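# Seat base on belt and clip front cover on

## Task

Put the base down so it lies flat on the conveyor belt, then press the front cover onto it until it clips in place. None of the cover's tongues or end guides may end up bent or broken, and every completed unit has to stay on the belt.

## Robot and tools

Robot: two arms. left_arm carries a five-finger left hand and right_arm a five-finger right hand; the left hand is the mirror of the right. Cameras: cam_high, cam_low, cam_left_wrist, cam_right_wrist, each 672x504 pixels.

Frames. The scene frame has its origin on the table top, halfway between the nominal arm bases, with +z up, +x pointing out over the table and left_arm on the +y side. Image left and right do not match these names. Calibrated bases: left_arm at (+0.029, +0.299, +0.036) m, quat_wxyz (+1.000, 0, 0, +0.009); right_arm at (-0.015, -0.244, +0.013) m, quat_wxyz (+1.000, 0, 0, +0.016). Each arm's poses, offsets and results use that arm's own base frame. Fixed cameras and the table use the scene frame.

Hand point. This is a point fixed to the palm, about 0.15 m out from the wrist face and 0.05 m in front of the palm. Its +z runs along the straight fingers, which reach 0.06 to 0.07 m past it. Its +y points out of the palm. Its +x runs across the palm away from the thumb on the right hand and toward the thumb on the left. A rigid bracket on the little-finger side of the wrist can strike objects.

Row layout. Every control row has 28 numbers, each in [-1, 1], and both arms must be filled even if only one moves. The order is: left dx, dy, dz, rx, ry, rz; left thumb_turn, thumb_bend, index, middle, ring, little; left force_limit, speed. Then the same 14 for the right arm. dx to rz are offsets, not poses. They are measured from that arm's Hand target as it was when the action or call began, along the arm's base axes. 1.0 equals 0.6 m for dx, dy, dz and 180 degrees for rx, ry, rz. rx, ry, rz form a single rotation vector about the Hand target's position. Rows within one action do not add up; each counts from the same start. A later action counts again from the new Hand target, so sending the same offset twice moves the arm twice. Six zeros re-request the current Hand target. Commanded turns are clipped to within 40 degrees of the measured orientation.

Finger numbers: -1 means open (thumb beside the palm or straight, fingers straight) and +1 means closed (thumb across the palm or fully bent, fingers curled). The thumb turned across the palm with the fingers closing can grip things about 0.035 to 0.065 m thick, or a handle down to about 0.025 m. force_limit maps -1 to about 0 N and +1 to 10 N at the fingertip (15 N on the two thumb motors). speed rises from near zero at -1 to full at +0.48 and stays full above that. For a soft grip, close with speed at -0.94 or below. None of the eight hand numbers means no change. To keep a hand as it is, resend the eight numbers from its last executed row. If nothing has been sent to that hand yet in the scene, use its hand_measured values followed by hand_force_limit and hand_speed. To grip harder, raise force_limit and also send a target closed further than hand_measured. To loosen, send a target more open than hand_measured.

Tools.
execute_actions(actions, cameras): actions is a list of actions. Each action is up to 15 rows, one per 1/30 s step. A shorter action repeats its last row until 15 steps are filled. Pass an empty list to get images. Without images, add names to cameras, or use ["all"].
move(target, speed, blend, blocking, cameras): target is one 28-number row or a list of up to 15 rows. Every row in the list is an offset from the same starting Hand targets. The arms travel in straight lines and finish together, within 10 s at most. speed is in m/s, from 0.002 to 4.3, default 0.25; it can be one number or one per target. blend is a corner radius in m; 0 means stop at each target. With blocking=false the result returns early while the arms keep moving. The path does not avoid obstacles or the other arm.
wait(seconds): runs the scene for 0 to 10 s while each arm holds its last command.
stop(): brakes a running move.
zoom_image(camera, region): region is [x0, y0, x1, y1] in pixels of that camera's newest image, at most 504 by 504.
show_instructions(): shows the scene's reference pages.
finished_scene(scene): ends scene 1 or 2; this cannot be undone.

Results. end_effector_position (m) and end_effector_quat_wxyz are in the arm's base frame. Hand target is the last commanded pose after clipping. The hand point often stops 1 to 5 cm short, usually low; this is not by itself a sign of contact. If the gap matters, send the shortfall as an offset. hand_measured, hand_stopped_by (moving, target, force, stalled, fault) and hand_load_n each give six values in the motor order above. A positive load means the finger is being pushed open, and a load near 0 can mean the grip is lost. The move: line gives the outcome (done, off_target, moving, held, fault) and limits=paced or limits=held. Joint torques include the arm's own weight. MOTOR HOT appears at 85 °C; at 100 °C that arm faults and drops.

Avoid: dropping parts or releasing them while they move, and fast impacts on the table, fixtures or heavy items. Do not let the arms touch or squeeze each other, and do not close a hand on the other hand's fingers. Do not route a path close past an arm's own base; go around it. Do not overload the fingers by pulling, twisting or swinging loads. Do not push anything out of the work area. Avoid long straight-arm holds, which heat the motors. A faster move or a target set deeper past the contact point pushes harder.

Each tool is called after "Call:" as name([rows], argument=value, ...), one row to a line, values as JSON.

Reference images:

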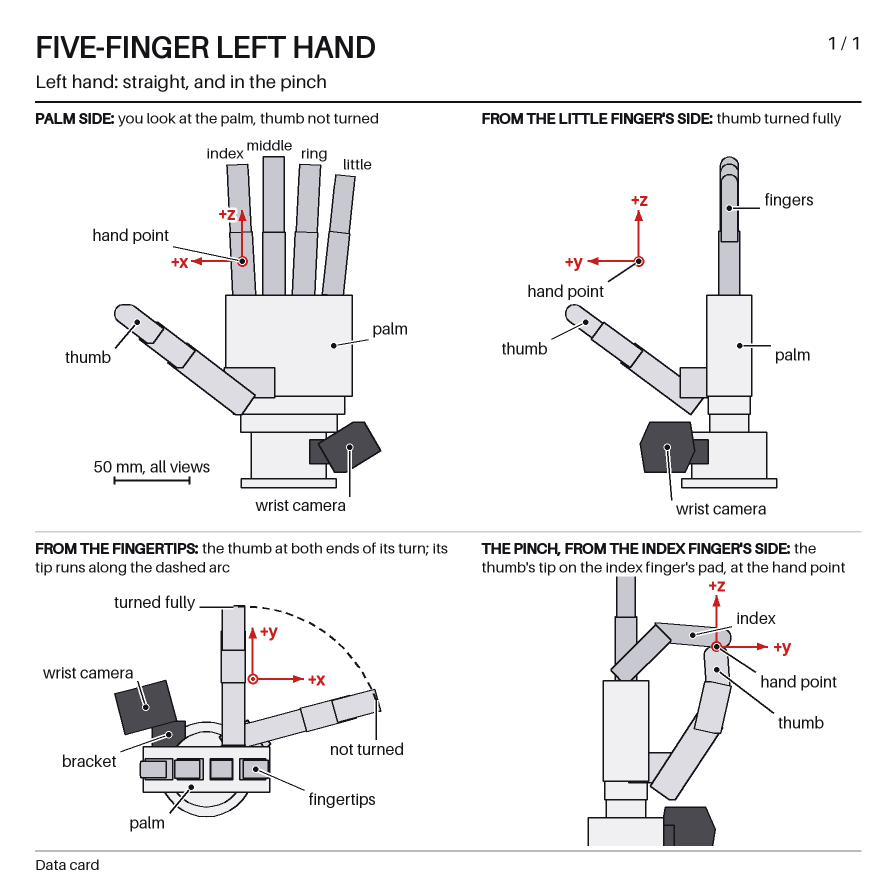

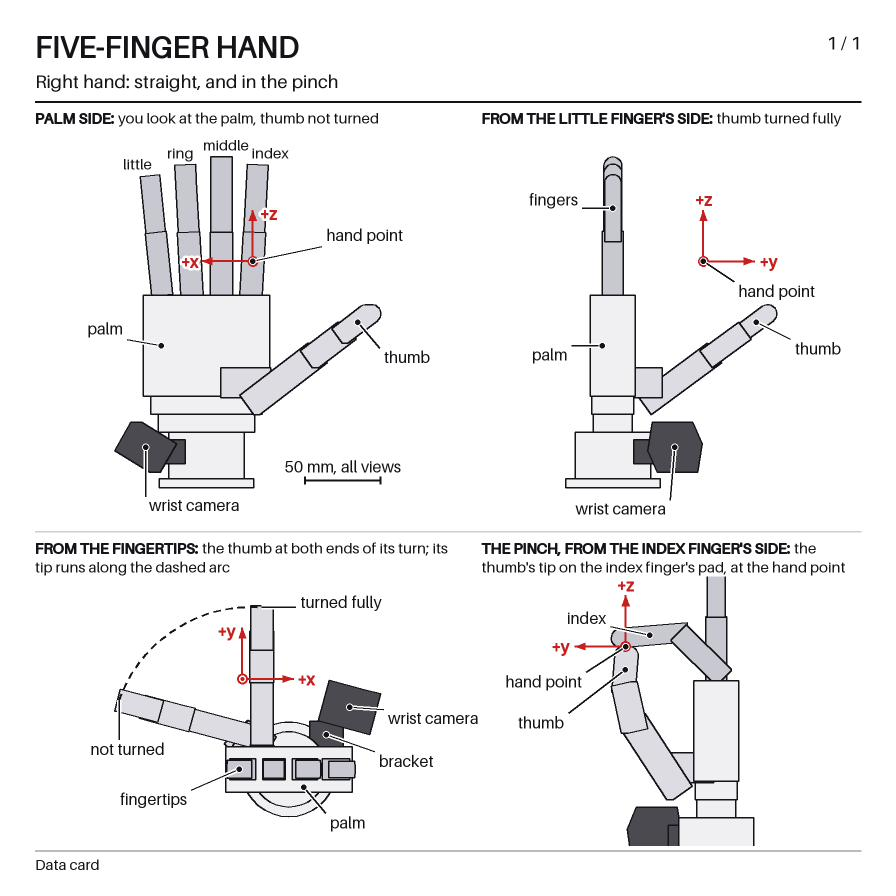

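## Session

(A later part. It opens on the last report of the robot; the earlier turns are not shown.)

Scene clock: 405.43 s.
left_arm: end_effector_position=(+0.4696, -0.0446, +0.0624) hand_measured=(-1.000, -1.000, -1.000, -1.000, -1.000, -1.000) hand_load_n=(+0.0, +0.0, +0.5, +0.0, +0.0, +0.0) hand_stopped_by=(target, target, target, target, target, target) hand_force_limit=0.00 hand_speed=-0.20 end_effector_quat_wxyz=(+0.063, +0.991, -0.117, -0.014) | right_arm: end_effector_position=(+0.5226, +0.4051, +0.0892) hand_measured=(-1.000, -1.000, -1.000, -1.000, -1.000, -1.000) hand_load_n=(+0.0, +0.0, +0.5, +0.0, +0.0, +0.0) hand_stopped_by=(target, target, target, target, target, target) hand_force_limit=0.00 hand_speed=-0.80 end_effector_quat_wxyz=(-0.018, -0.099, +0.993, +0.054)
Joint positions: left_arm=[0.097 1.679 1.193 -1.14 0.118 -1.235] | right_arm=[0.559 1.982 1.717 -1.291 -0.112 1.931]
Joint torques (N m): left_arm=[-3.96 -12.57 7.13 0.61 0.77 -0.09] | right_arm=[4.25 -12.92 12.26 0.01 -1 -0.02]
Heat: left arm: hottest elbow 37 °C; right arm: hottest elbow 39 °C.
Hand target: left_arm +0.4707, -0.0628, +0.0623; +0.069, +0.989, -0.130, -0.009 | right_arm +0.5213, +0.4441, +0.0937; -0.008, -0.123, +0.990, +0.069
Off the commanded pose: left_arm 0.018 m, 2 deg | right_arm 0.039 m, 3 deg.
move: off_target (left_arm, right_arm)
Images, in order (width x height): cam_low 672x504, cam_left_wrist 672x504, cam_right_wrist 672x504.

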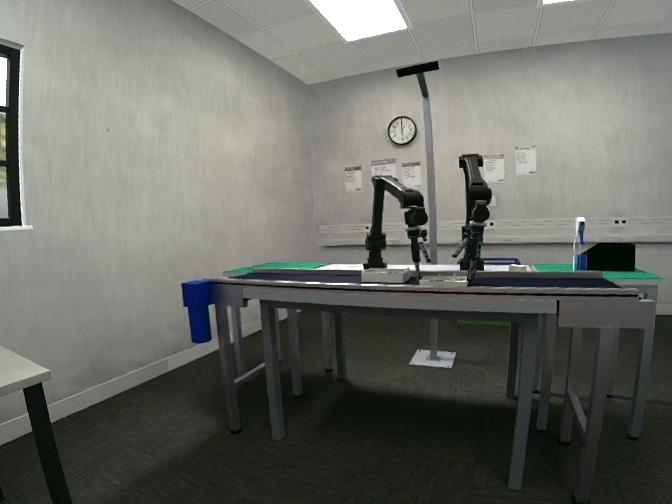

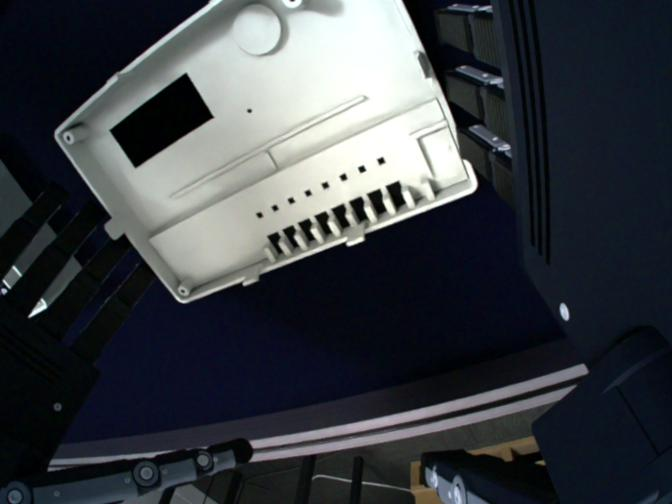

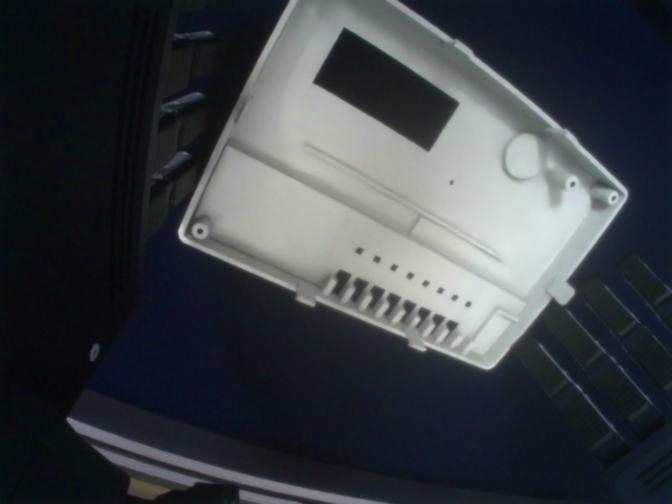

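Call:
move([
  [0.0, -0.003, 0.06, 0, 0, 0, -1, -1, -1, -1, -1, -1, 0, -0.2, 0.0, 0.003, 0.06, 0, 0, 0, -1, -1, -1, -1, -1, -1, 0, -0.8],
], speed=[0.03], cameras=["cam_left_wrist", "cam_right_wrist", "cam_low"])

Call:
zoom_image(camera="cam_low", region=[400, 240, 500, 300])

Scene clock: 409.07 s.
left_arm: end_effector_position=(+0.4523, -0.0609, +0.0742) hand_measured=(-1.000, -1.000, -1.000, -1.000, -1.000, -1.000) hand_load_n=(+0.0, -0.5, +0.0, +0.0, +0.0, +0.0) hand_stopped_by=(target, target, target, target, target, target) hand_force_limit=0.00 hand_speed=-0.20 end_effector_quat_wxyz=(+0.074, +0.988, -0.129, -0.036) | right_arm: end_effector_position=(+0.5171, +0.4323, +0.1172) hand_measured=(-1.000, -1.000, -1.000, -1.000, -1.000, -1.000) hand_load_n=(+0.0, +0.0, +0.0, +0.0, +0.0, +0.0) hand_stopped_by=(target, target, target, target, target, target) hand_force_limit=0.00 hand_speed=-0.80 end_effector_quat_wxyz=(-0.018, -0.115, +0.991, +0.063)
Joint positions: left_arm=[0.069 1.656 1.193 -1.208 0.131 -1.236] | right_arm=[0.593 1.99 1.801 -1.354 -0.128 1.934]
Joint torques (N m): left_arm=[-2.14 -14.45 11.79 -0.35 0.31 -0.16] | right_arm=[1.73 -14.45 11.77 -0.96 -0.32 -0.01]
Heat: left arm: hottest elbow 37 °C; right arm: hottest elbow 40 °C.
Hand target: left_arm +0.4707, -0.0647, +0.0984; +0.069, +0.989, -0.130, -0.009 | right_arm +0.5213, +0.4459, +0.1296; -0.008, -0.123, +0.990, +0.069
Off the commanded pose: left_arm 0.031 m, 3 deg | right_arm 0.019 m, 2 deg.
move: off_target (left_arm, right_arm)
Images, in order (width x height): cam_low 672x504, cam_left_wrist 672x504, cam_right_wrist 672x504.

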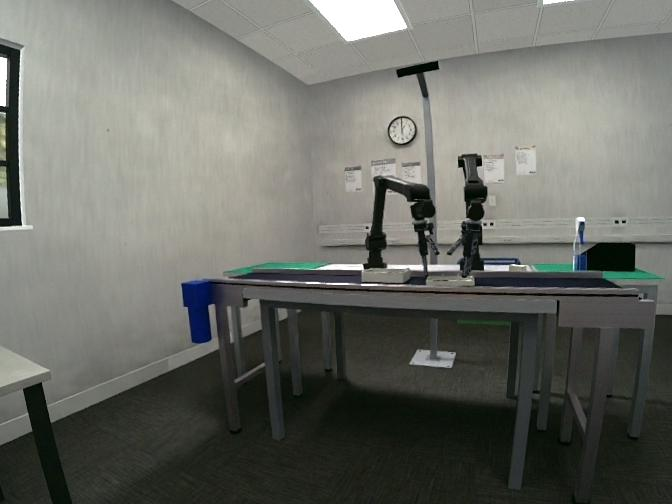

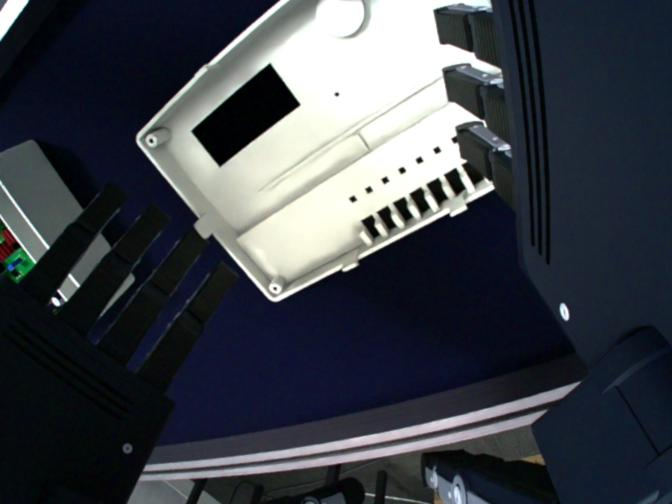

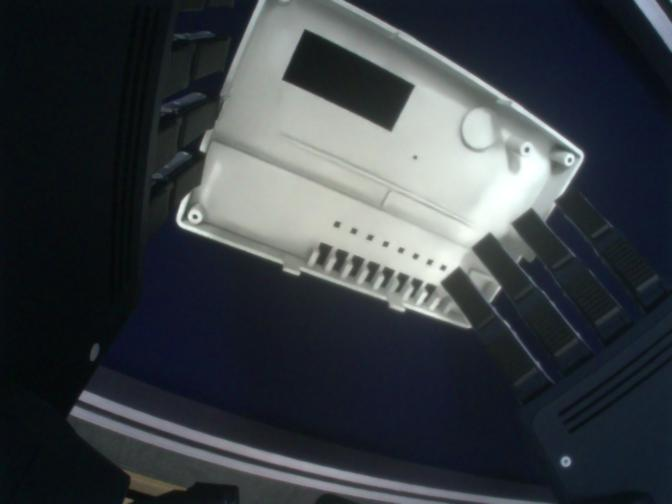

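Scaled by 5.040 from the camera's 672x504 image, which has a finer 960x720 frame.

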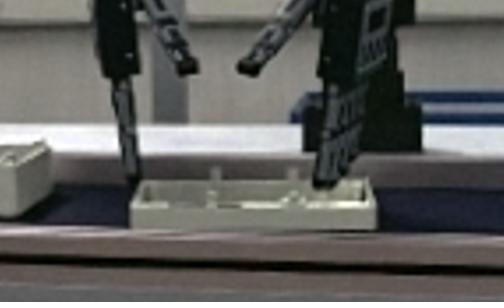

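Call:
move([
  [0.0, 0.01, 0.04, 0, 0, 0, -1, -1, -1, -1, -1, -1, 0, -0.2, 0.0, -0.03, 0.0, 0, 0, 0, -1, -1, -1, -1, -1, -1, 0, -0.8],
  [0.0, 0.13, 0.04, 0, 0, 0, -1, -1, -1, -1, -1, -1, 0, -0.2, 0.0, -0.09, 0.0, 0, 0, 0, -1, -1, -1, -1, -1, -1, 0, -0.8],
  [0.0, 0.13, -0.05, 0, 0, 0, -1, -1, -1, -1, -1, -1, 0, -0.2, 0.01, -0.07, -0.055, 0, 0, 0, -1, -1, -1, -1, -1, -1, 0, -0.8],
], speed=[0.06, 0.12, 0.08], blend=[0.005, 0.005, 0], cameras=["cam_left_wrist", "cam_right_wrist", "cam_high", "cam_low"])

Call:
zoom_image(camera="cam_high", region=[370, 290, 490, 410])

Call:
zoom_image(camera="cam_low", region=[400, 240, 500, 300])

Scene clock: 415.13 s.
left_arm: end_effector_position=(+0.4710, +0.0106, +0.0721) hand_measured=(-1.000, -1.000, -1.000, -1.000, -1.000, -1.000) hand_load_n=(+0.0, -0.5, +0.0, +0.0, +0.0, +0.0) hand_stopped_by=(target, target, target, target, target, target) hand_force_limit=0.00 hand_speed=-0.20 end_effector_quat_wxyz=(+0.069, +0.990, -0.125, -0.010) | right_arm: end_effector_position=(+0.5257, +0.4011, +0.1035) hand_measured=(-1.000, -1.000, -1.000, -1.000, -1.000, -1.000) hand_load_n=(+0.0, +0.0, +0.0, +0.0, +0.0, +0.0) hand_stopped_by=(target, target, target, target, target, target) hand_force_limit=0.00 hand_speed=-0.80 end_effector_quat_wxyz=(-0.008, -0.121, +0.990, +0.068)
Joint positions: left_arm=[0.218 1.695 1.239 -1.181 0.123 -1.097] | right_arm=[0.542 1.962 1.716 -1.284 -0.131 1.873]
Joint torques (N m): left_arm=[-1.14 -12.1 7.16 0.42 0.19 0.14] | right_arm=[0.91 -13.86 7.73 0.03 -0.3 -0.03]
Heat: left arm: hottest elbow 37 °C; right arm: hottest elbow 40 °C.
Hand target: left_arm +0.4706, +0.0133, +0.0681; +0.069, +0.989, -0.130, -0.009 | right_arm +0.5274, +0.4039, +0.0969; -0.008, -0.123, +0.990, +0.069
Off the commanded pose: left_arm 0.005 m, 1 deg | right_arm 0.008 m, 0 deg.
move: done

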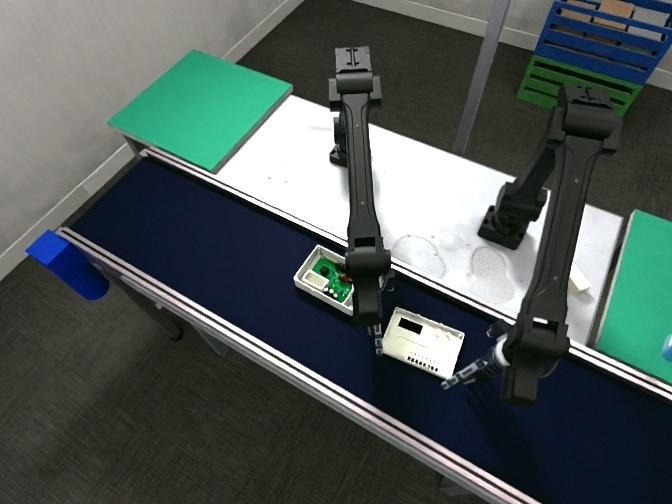

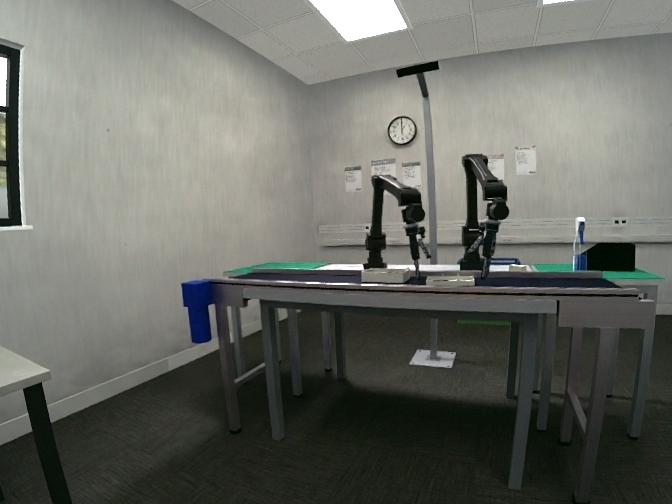

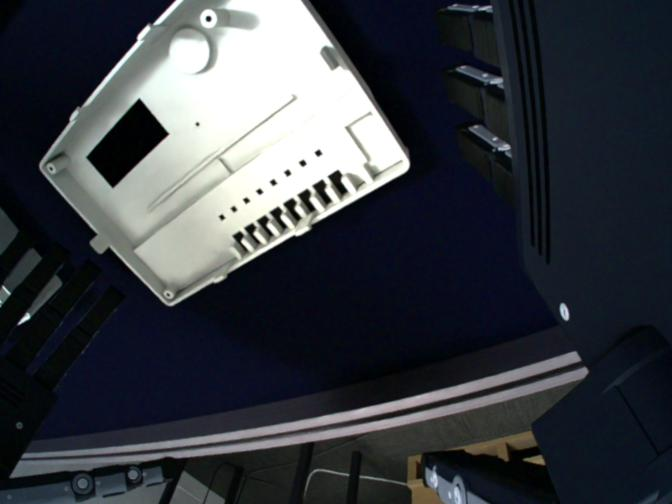

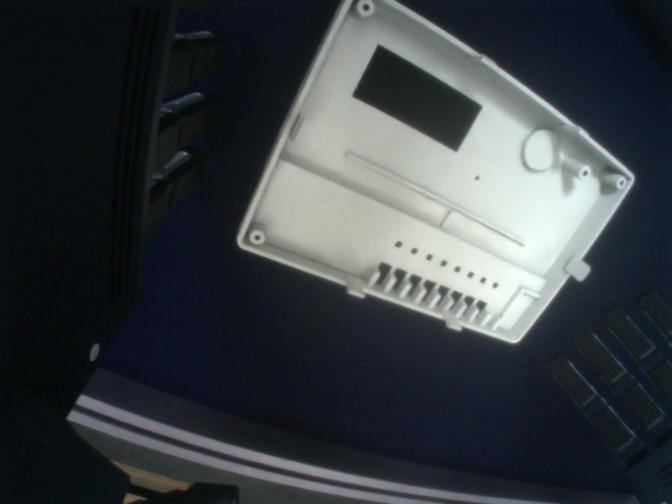

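Scaled by 4.200 from the camera's 672x504 image, which has a finer 960x720 frame.

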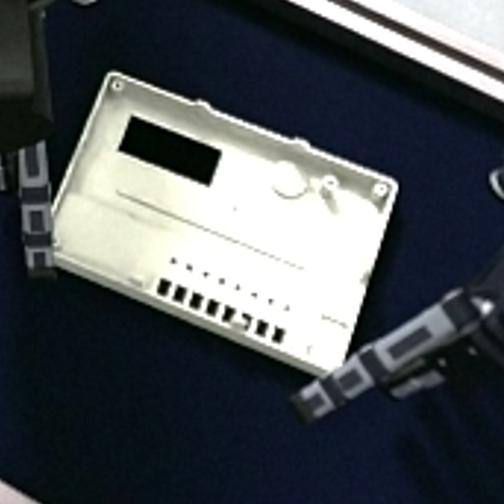

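Scaled by 5.040 from the camera's 672x504 image, which has a finer 960x720 frame.

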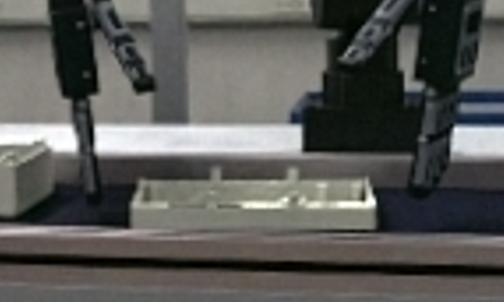

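Call:
move([
  [-0.025, -0.03, -0.02, 0, 0, 0, -1, -1, -1, -1, -1, -1, 0, -0.2, -0.0, 0.018, -0.008, 0, 0, 0, -1, -1, -1, -1, -1, -1, 0, -0.8],
], speed=[0.08], cameras=["cam_left_wrist", "cam_right_wrist", "cam_low"])

Call:
zoom_image(camera="cam_low", region=[400, 240, 500, 300])

Scene clock: 417.97 s.
left_arm: end_effector_position=(+0.4546, +0.0015, +0.0519) hand_measured=(-1.000, -1.000, -1.000, -1.000, -1.000, -1.000) hand_load_n=(+0.0, +0.0, +0.0, +0.5, +0.0, +0.0) hand_stopped_by=(target, target, target, target, target, target) hand_force_limit=0.00 hand_speed=-0.20 end_effector_quat_wxyz=(+0.071, +0.989, -0.131, -0.017) | right_arm: end_effector_position=(+0.5258, +0.4025, +0.0936) hand_measured=(-1.000, -1.000, -1.000, -1.000, -1.000, -1.000) hand_load_n=(+0.0, -0.5, +0.0, +0.0, +0.0, +0.0) hand_stopped_by=(target, target, target, target, target, target) hand_force_limit=0.00 hand_speed=-0.80 end_effector_quat_wxyz=(-0.013, -0.120, +0.990, +0.066)
Joint positions: left_arm=[0.206 1.689 1.171 -1.132 0.123 -1.097] | right_arm=[0.543 1.978 1.716 -1.279 -0.131 1.875]
Joint torques (N m): left_arm=[-2.49 -13.68 6.69 0.39 0.32 -0.2] | right_arm=[2.02 -14.33 8.98 0.03 -0.29 0.09]
Heat: left arm: hottest elbow 36 °C; right arm: hottest elbow 40 °C.
Hand target: left_arm +0.4556, -0.0047, +0.0562; +0.069, +0.989, -0.130, -0.009 | right_arm +0.5275, +0.4145, +0.0919; -0.008, -0.123, +0.990, +0.069
Off the commanded pose: left_arm 0.008 m, 1 deg | right_arm 0.012 m, 1 deg.
move: off_target (right_arm)
Images, in order (width x height): cam_low 672x504, cam_left_wrist 672x504, cam_right_wrist 672x504.

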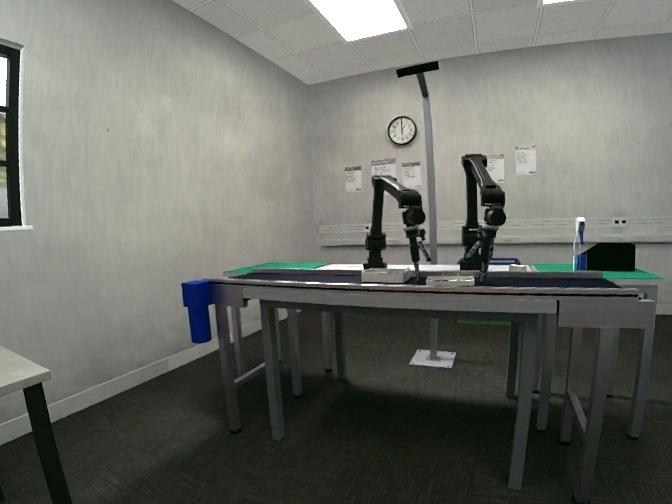

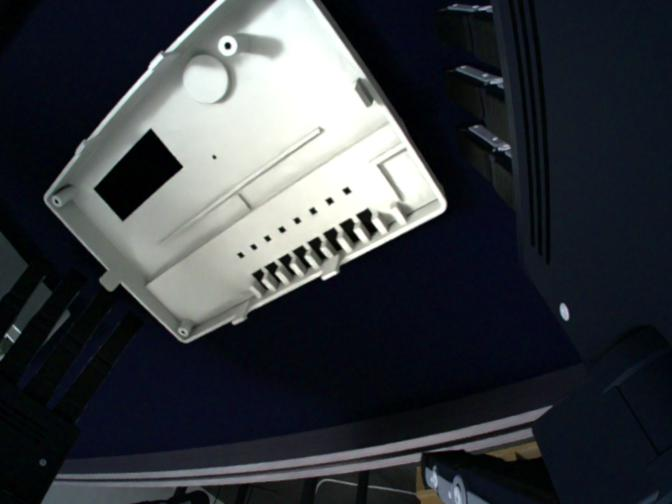

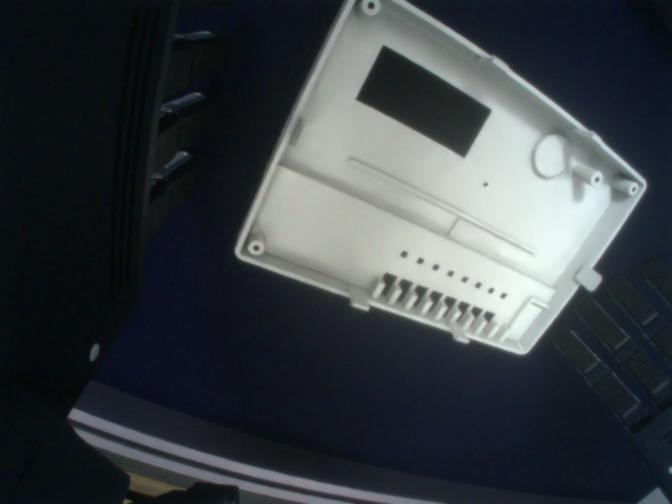

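Scaled by 5.040 from the camera's 672x504 image, which has a finer 960x720 frame.

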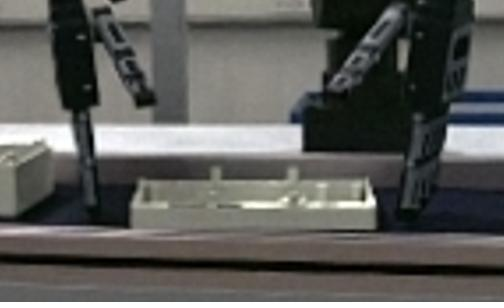

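Call:
move([
  [0.004, -0.03, 0.0, 0, 0, 0, -1, -1, -1, -1, -1, -1, 0, -0.2, -0.006, 0.02, -0.006, 0, 0, 0, -1, -1, -1, -1, -1, -1, 0, -0.8],
  [0.006, -0.066, 0.0, 0, 0, 0, -1, -1, -1, -1, -1, -1, 0, -0.2, -0.012, 0.098, -0.006, 0, 0, 0, -1, -1, -1, -1, -1, -1, 0, -0.8],
], speed=[0.05, 0.05], blend=[0, 0], cameras=["cam_left_wrist", "cam_right_wrist", "cam_low"])

Call:
zoom_image(camera="cam_low", region=[400, 240, 500, 300])

Scene clock: 423.80 s.
left_arm: end_effector_position=(+0.4604, -0.0233, +0.0509) hand_measured=(-1.000, -1.000, -1.000, -1.000, -1.000, -1.000) hand_load_n=(+0.0, +0.0, +0.5, +0.0, +0.0, +0.0) hand_stopped_by=(target, target, target, target, target, target) hand_force_limit=0.00 hand_speed=-0.20 end_effector_quat_wxyz=(+0.061, +0.991, -0.114, -0.017) | right_arm: end_effector_position=(+0.5263, +0.4250, +0.0889) hand_measured=(-1.000, -1.000, -1.000, -1.000, -1.000, -1.000) hand_load_n=(+0.0, +0.0, +0.5, +0.0, +0.0, +0.0) hand_stopped_by=(target, target, target, target, target, target) hand_force_limit=0.00 hand_speed=-0.80 end_effector_quat_wxyz=(-0.017, -0.091, +0.994, +0.050)
Joint positions: left_arm=[0.143 1.68 1.162 -1.117 0.11 -1.196] | right_arm=[0.587 2.016 1.772 -1.309 -0.104 1.976]
Joint torques (N m): left_arm=[-4.19 -13.57 6.52 0.32 1 -0.04] | right_arm=[5.13 -12.63 12.42 0.39 -1.25 -0.08]
Heat: left arm: hottest elbow 36 °C; right arm: hottest elbow 40 °C.
Hand target: left_arm +0.4594, -0.0442, +0.0562; +0.069, +0.989, -0.130, -0.009 | right_arm +0.5202, +0.4734, +0.0882; -0.008, -0.123, +0.990, +0.069
Off the commanded pose: left_arm 0.022 m, 2 deg | right_arm 0.049 m, 4 deg.
move: off_target (left_arm, right_arm)
Images, in order (width x height): cam_low 672x504, cam_left_wrist 672x504, cam_right_wrist 672x504.

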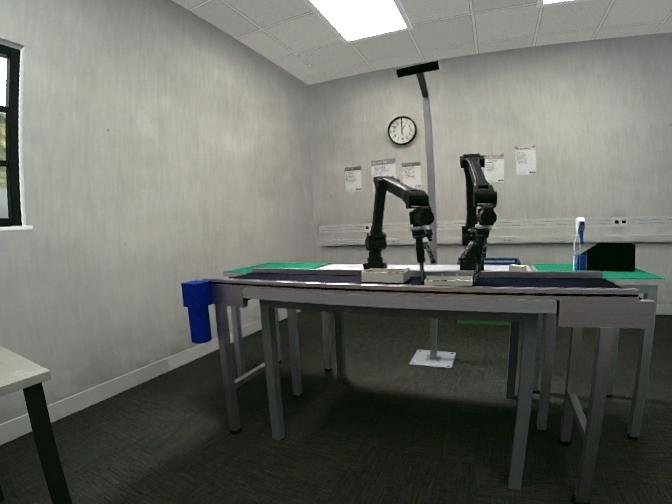

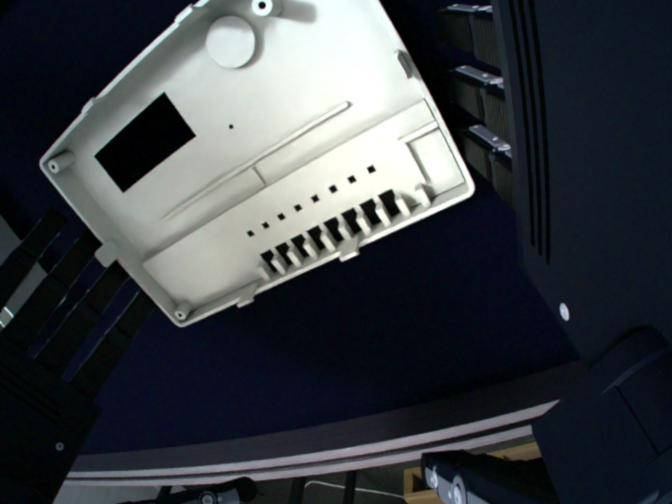

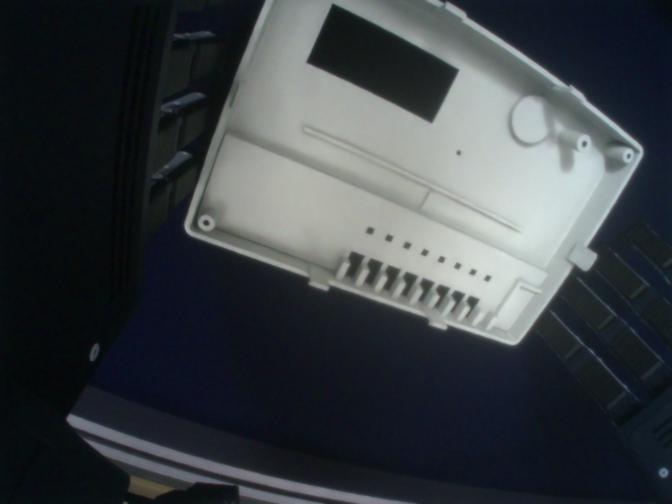

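Scaled by 5.040 from the camera's 672x504 image, which has a finer 960x720 frame.

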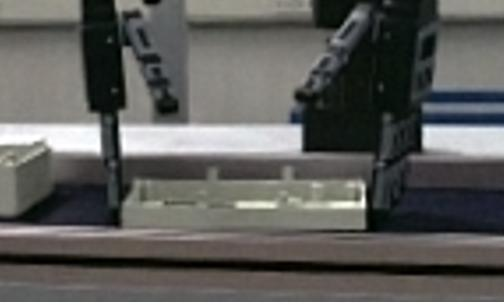

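Lift gently.

Call:
move([
  [0.0, -0.002, 0.045, 0, 0, 0, -1, -1, -1, -1, -1, -1, 0, -0.2, 0.0, 0.002, 0.045, 0, 0, 0, -1, -1, -1, -1, -1, -1, 0, -0.8],
], speed=[0.03], cameras=["cam_left_wrist", "cam_right_wrist", "cam_low"])

Call:
zoom_image(camera="cam_low", region=[400, 240, 500, 300])

Scene clock: 426.43 s.
left_arm: end_effector_position=(+0.4500, -0.0232, +0.0623) hand_measured=(-1.000, -1.000, -1.000, -1.000, -1.000, -1.000) hand_load_n=(+0.0, +0.0, +0.5, +0.0, +0.0, +0.0) hand_stopped_by=(target, target, target, target, target, target) hand_force_limit=0.00 hand_speed=-0.20 end_effector_quat_wxyz=(+0.059, +0.992, -0.109, -0.029) | right_arm: end_effector_position=(+0.5276, +0.4277, +0.0939) hand_measured=(-1.000, -1.000, -1.000, -1.000, -1.000, -1.000) hand_load_n=(+0.0, +0.0, +1.0, +0.0, +0.0, +0.0) hand_stopped_by=(target, target, target, target, target, target) hand_force_limit=0.00 hand_speed=-0.80 end_effector_quat_wxyz=(-0.025, -0.091, +0.995, +0.045)
Joint positions: left_arm=[0.143 1.652 1.162 -1.166 0.101 -1.205] | right_arm=[0.589 2.033 1.816 -1.354 -0.103 1.978]
Joint torques (N m): left_arm=[-4.19 -14.04 9.72 -0.59 1.39 0.03] | right_arm=[5.01 -14.92 13.12 -0.38 -1.32 -0.08]
Heat: left arm: hottest elbow 36 °C; right arm: hottest elbow 41 °C.
Hand target: left_arm +0.4593, -0.0454, +0.0833; +0.069, +0.989, -0.130, -0.009 | right_arm +0.5201, +0.4746, +0.1152; -0.008, -0.123, +0.990, +0.069
Off the commanded pose: left_arm 0.032 m, 3 deg | right_arm 0.052 m, 5 deg.
move: off_target (left_arm, right_arm)
Images, in order (width x height): cam_low 672x504, cam_left_wrist 672x504, cam_right_wrist 672x504.

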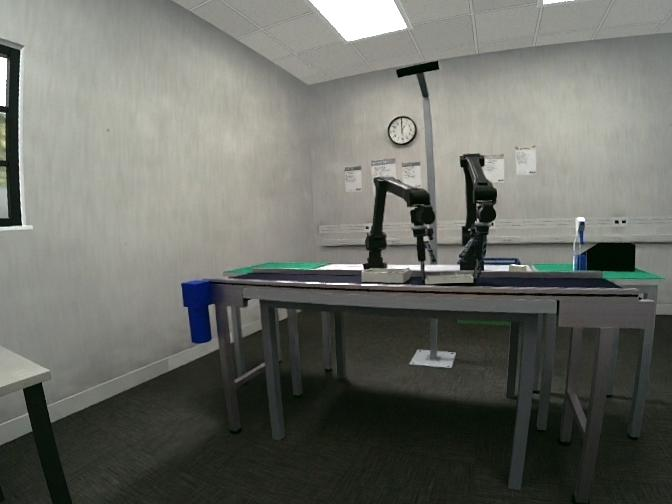

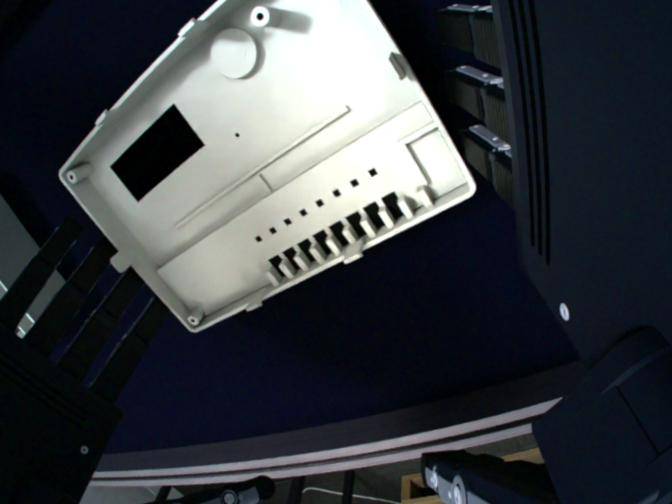

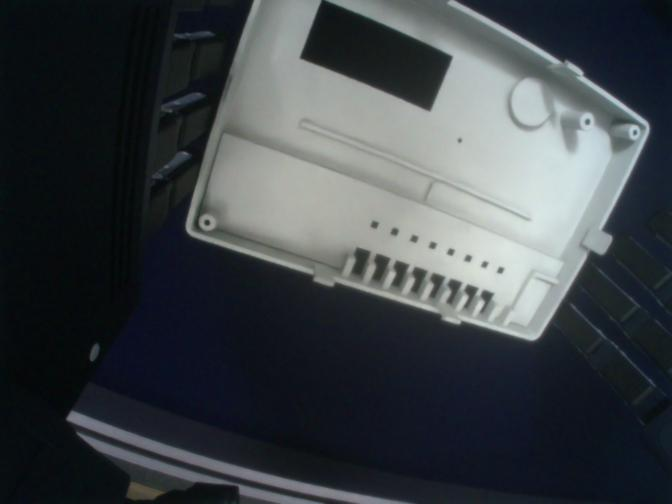

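Scaled by 5.040 from the camera's 672x504 image, which has a finer 960x720 frame.

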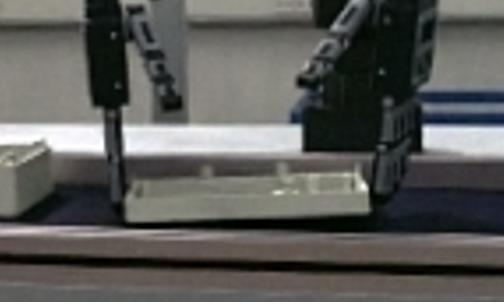

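Call:
move([
  [0.0, -0.002, 0.045, 0, 0, 0, -1, -1, -1, -1, -1, -1, 0, -0.2, 0.0, 0.002, 0.06, 0, 0, 0, -1, -1, -1, -1, -1, -1, 0, -0.8],
], speed=[0.03], cameras=["cam_low"])

Call:
zoom_image(camera="cam_low", region=[400, 240, 500, 300])

Scene clock: 429.47 s.
left_arm: end_effector_position=(+0.4409, -0.0242, +0.0814) hand_measured=(-1.000, -1.000, -1.000, -1.000, -1.000, -1.000) hand_load_n=(+0.0, +0.0, +0.5, -0.5, +0.0, +0.0) hand_stopped_by=(target, target, target, target, target, target) hand_force_limit=0.00 hand_speed=-0.20 end_effector_quat_wxyz=(+0.061, +0.992, -0.107, -0.039) | right_arm: end_effector_position=(+0.5283, +0.4280, +0.1202) hand_measured=(-1.000, -1.000, -1.000, -1.000, -1.000, -1.000) hand_load_n=(+0.0, +0.0, +0.5, +1.0, +0.0, +0.0) hand_stopped_by=(target, target, target, target, target, target) hand_force_limit=0.00 hand_speed=-0.80 end_effector_quat_wxyz=(-0.031, -0.091, +0.995, +0.040)
Joint positions: left_arm=[0.142 1.62 1.176 -1.233 0.099 -1.208] | right_arm=[0.59 2.033 1.888 -1.443 -0.1 1.978]
Joint torques (N m): left_arm=[-4.42 -13.68 12.05 -0.61 1.48 0.02] | right_arm=[5.01 -15.79 13.35 -0.29 -1.49 -0.07]
Heat: left arm: hottest elbow 36 °C; right arm: hottest elbow 41 °C.
Hand target: left_arm +0.4593, -0.0467, +0.1102; +0.069, +0.989, -0.130, -0.009 | right_arm +0.5201, +0.4758, +0.1513; -0.008, -0.123, +0.990, +0.069
Off the commanded pose: left_arm 0.041 m, 4 deg | right_arm 0.058 m, 6 deg.
move: off_target (left_arm, right_arm)
Images, in order (width x height): cam_low 672x504.

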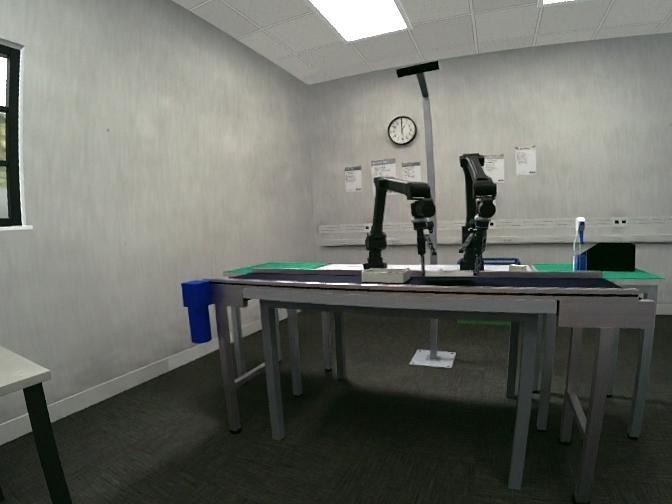

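Scaled by 5.040 from the camera's 672x504 image, which has a finer 960x720 frame.

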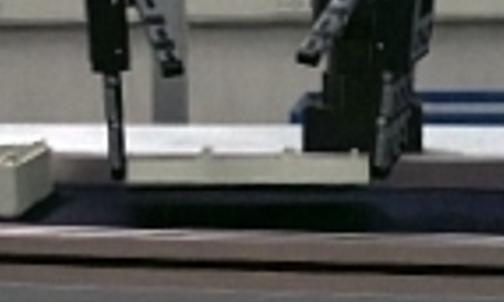

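Call:
move([
  [0.01, -0.002, 0.045, 0, 0, 0, -1, -1, -1, -1, -1, -1, 0, -0.2, -0.008, 0.003, 0.035, 0, 0, 0, -1, -1, -1, -1, -1, -1, 0, -0.8],
], speed=[0.03], cameras=["cam_low", "cam_left_wrist", "cam_right_wrist"])

Call:
zoom_image(camera="cam_low", region=[400, 240, 500, 300])

Scene clock: 432.23 s.
left_arm: end_effector_position=(+0.4458, -0.0239, +0.1067) hand_measured=(-1.000, -1.000, -1.000, -1.000, -1.000, -1.000) hand_load_n=(+0.0, +0.0, +0.5, +0.0, +0.0, +0.0) hand_stopped_by=(target, target, target, target, target, target) hand_force_limit=0.00 hand_speed=-0.20 end_effector_quat_wxyz=(+0.062, +0.992, -0.106, -0.043) | right_arm: end_effector_position=(+0.5280, +0.4281, +0.1333) hand_measured=(-1.000, -1.000, -1.000, -1.000, -1.000, -1.000) hand_load_n=(+0.0, +0.0, +1.0, +0.0, +0.0, +0.0) hand_stopped_by=(target, target, target, target, target, target) hand_force_limit=0.00 hand_speed=-0.80 end_effector_quat_wxyz=(-0.035, -0.087, +0.995, +0.038)
Joint positions: left_arm=[0.141 1.61 1.235 -1.31 0.099 -1.21] | right_arm=[0.591 2.033 1.924 -1.487 -0.101 1.986]
Joint torques (N m): left_arm=[-4.48 -13.51 12.59 -0.49 1.51 0] | right_arm=[5.36 -16.79 13.27 -0.42 -1.43 -0.11]
Heat: left arm: hottest elbow 36 °C; right arm: hottest elbow 41 °C.
Hand target: left_arm +0.4653, -0.0478, +0.1373; +0.069, +0.989, -0.130, -0.009 | right_arm +0.5155, +0.4775, +0.1722; -0.008, -0.123, +0.990, +0.069
Off the commanded pose: left_arm 0.044 m, 5 deg | right_arm 0.064 m, 6 deg.
move: off_target (left_arm, right_arm)
Images, in order (width x height): cam_low 672x504, cam_left_wrist 672x504, cam_right_wrist 672x504.

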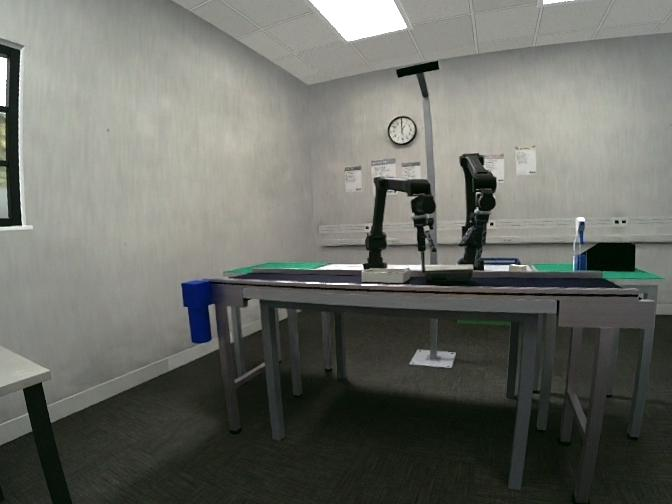

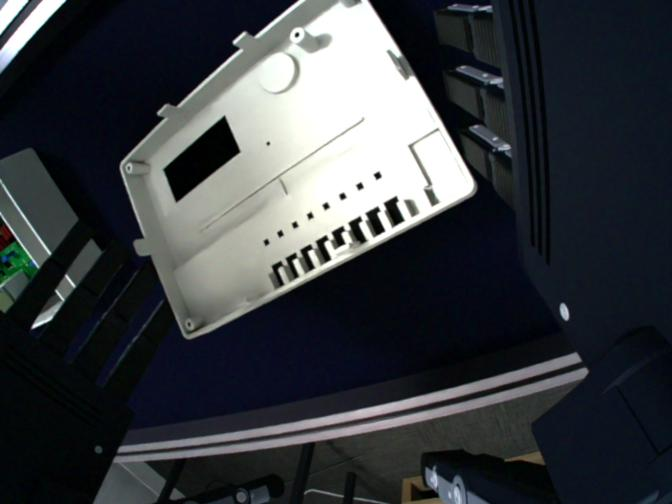

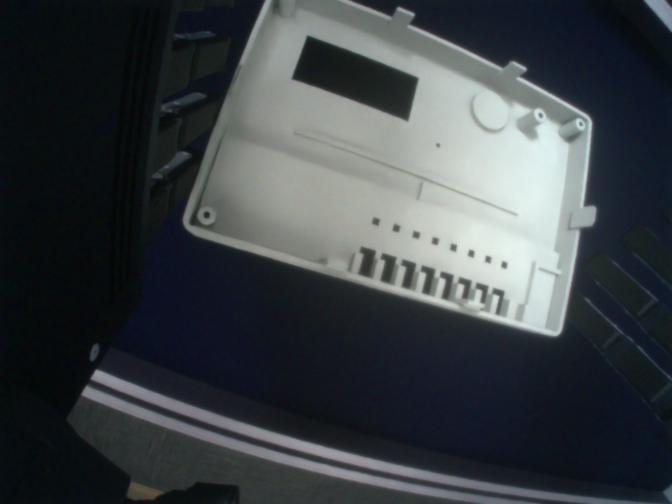

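Scaled by 5.040 from the camera's 672x504 image, which has a finer 960x720 frame.

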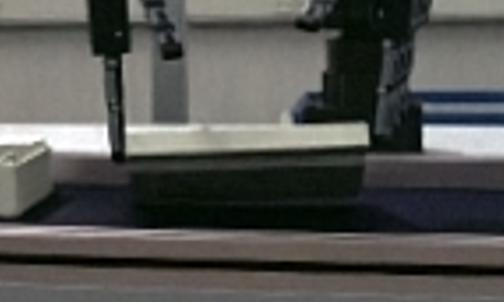

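Call:
move([
  [0.005, -0.002, 0.035, 0, 0, 0, -1, -1, -1, -1, -1, -1, 0, -0.2, -0.008, 0.003, 0.065, 0, 0, 0, -1, -1, -1, -1, -1, -1, 0, -0.8],
], speed=[0.03], cameras=["cam_low", "cam_left_wrist", "cam_right_wrist"])

Call:
zoom_image(camera="cam_low", region=[400, 240, 500, 300])

Scene clock: 435.97 s.
left_arm: end_effector_position=(+0.4503, -0.0229, +0.1259) hand_measured=(-1.000, -1.000, -1.000, -1.000, -1.000, -1.000) hand_load_n=(+0.0, +0.0, +0.5, +0.0, +0.0, +0.0) hand_stopped_by=(target, target, target, target, target, target) hand_force_limit=0.00 hand_speed=-0.20 end_effector_quat_wxyz=(+0.061, +0.992, -0.104, -0.043) | right_arm: end_effector_position=(+0.5269, +0.4284, +0.1726) hand_measured=(-1.000, -1.000, -1.000, -1.000, -1.000, -1.000) hand_load_n=(+0.0, +0.0, +1.0, -0.5, +0.0, +0.0) hand_stopped_by=(target, target, target, target, target, target) hand_force_limit=0.00 hand_speed=-0.80 end_effector_quat_wxyz=(-0.035, -0.084, +0.995, +0.036)
Joint positions: left_arm=[0.141 1.603 1.281 -1.363 0.097 -1.216] | right_arm=[0.593 2.024 2.012 -1.586 -0.098 1.994]
Joint torques (N m): left_arm=[-4.66 -13.74 12.88 -0.55 1.59 0.04] | right_arm=[5.6 -16.62 13.31 -0.32 -1.54 -0.1]
Heat: left arm: hottest elbow 37 °C; right arm: hottest elbow 42 °C.
Hand target: left_arm +0.4683, -0.0490, +0.1583; +0.069, +0.989, -0.130, -0.009 | right_arm +0.5106, +0.4793, +0.2112; -0.008, -0.123, +0.990, +0.069
Off the commanded pose: left_arm 0.045 m, 5 deg | right_arm 0.066 m, 7 deg.
move: off_target (left_arm, right_arm)
Images, in order (width x height): cam_low 672x504, cam_left_wrist 672x504, cam_right_wrist 672x504.

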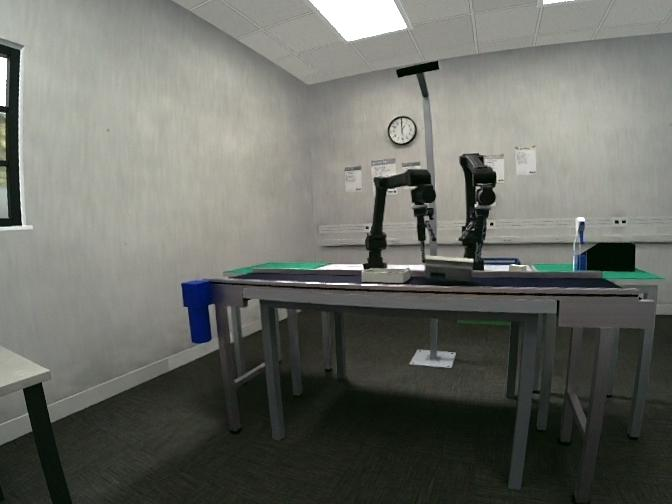

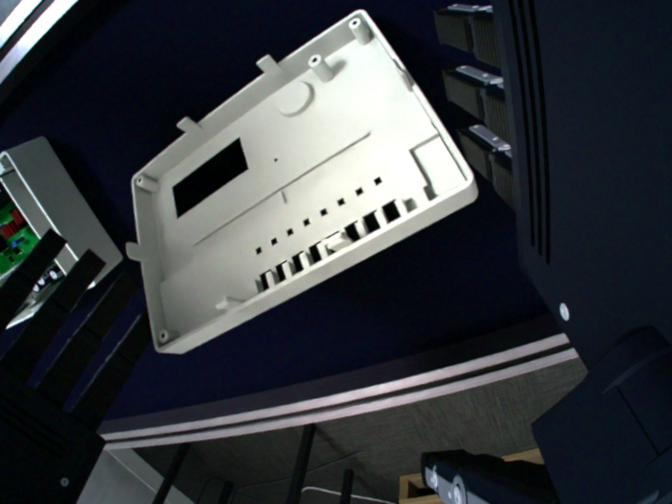

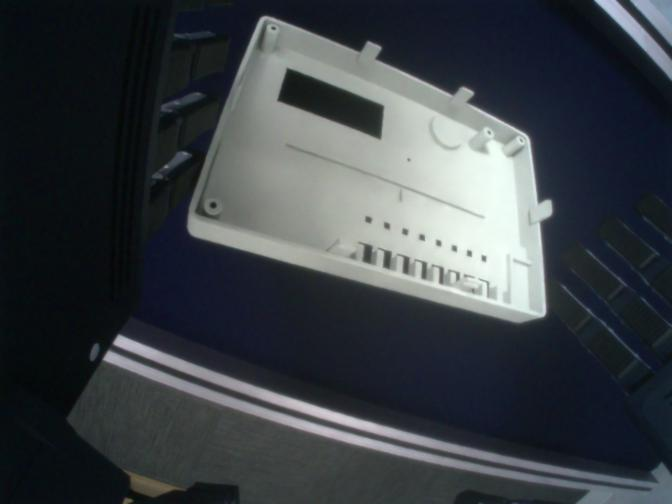

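Scaled by 5.040 from the camera's 672x504 image, which has a finer 960x720 frame.

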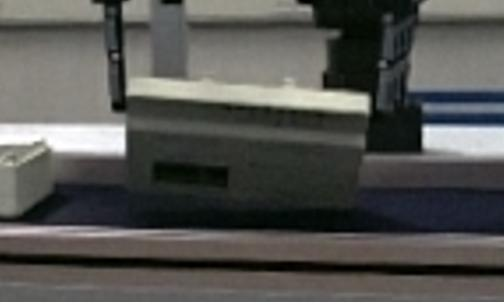

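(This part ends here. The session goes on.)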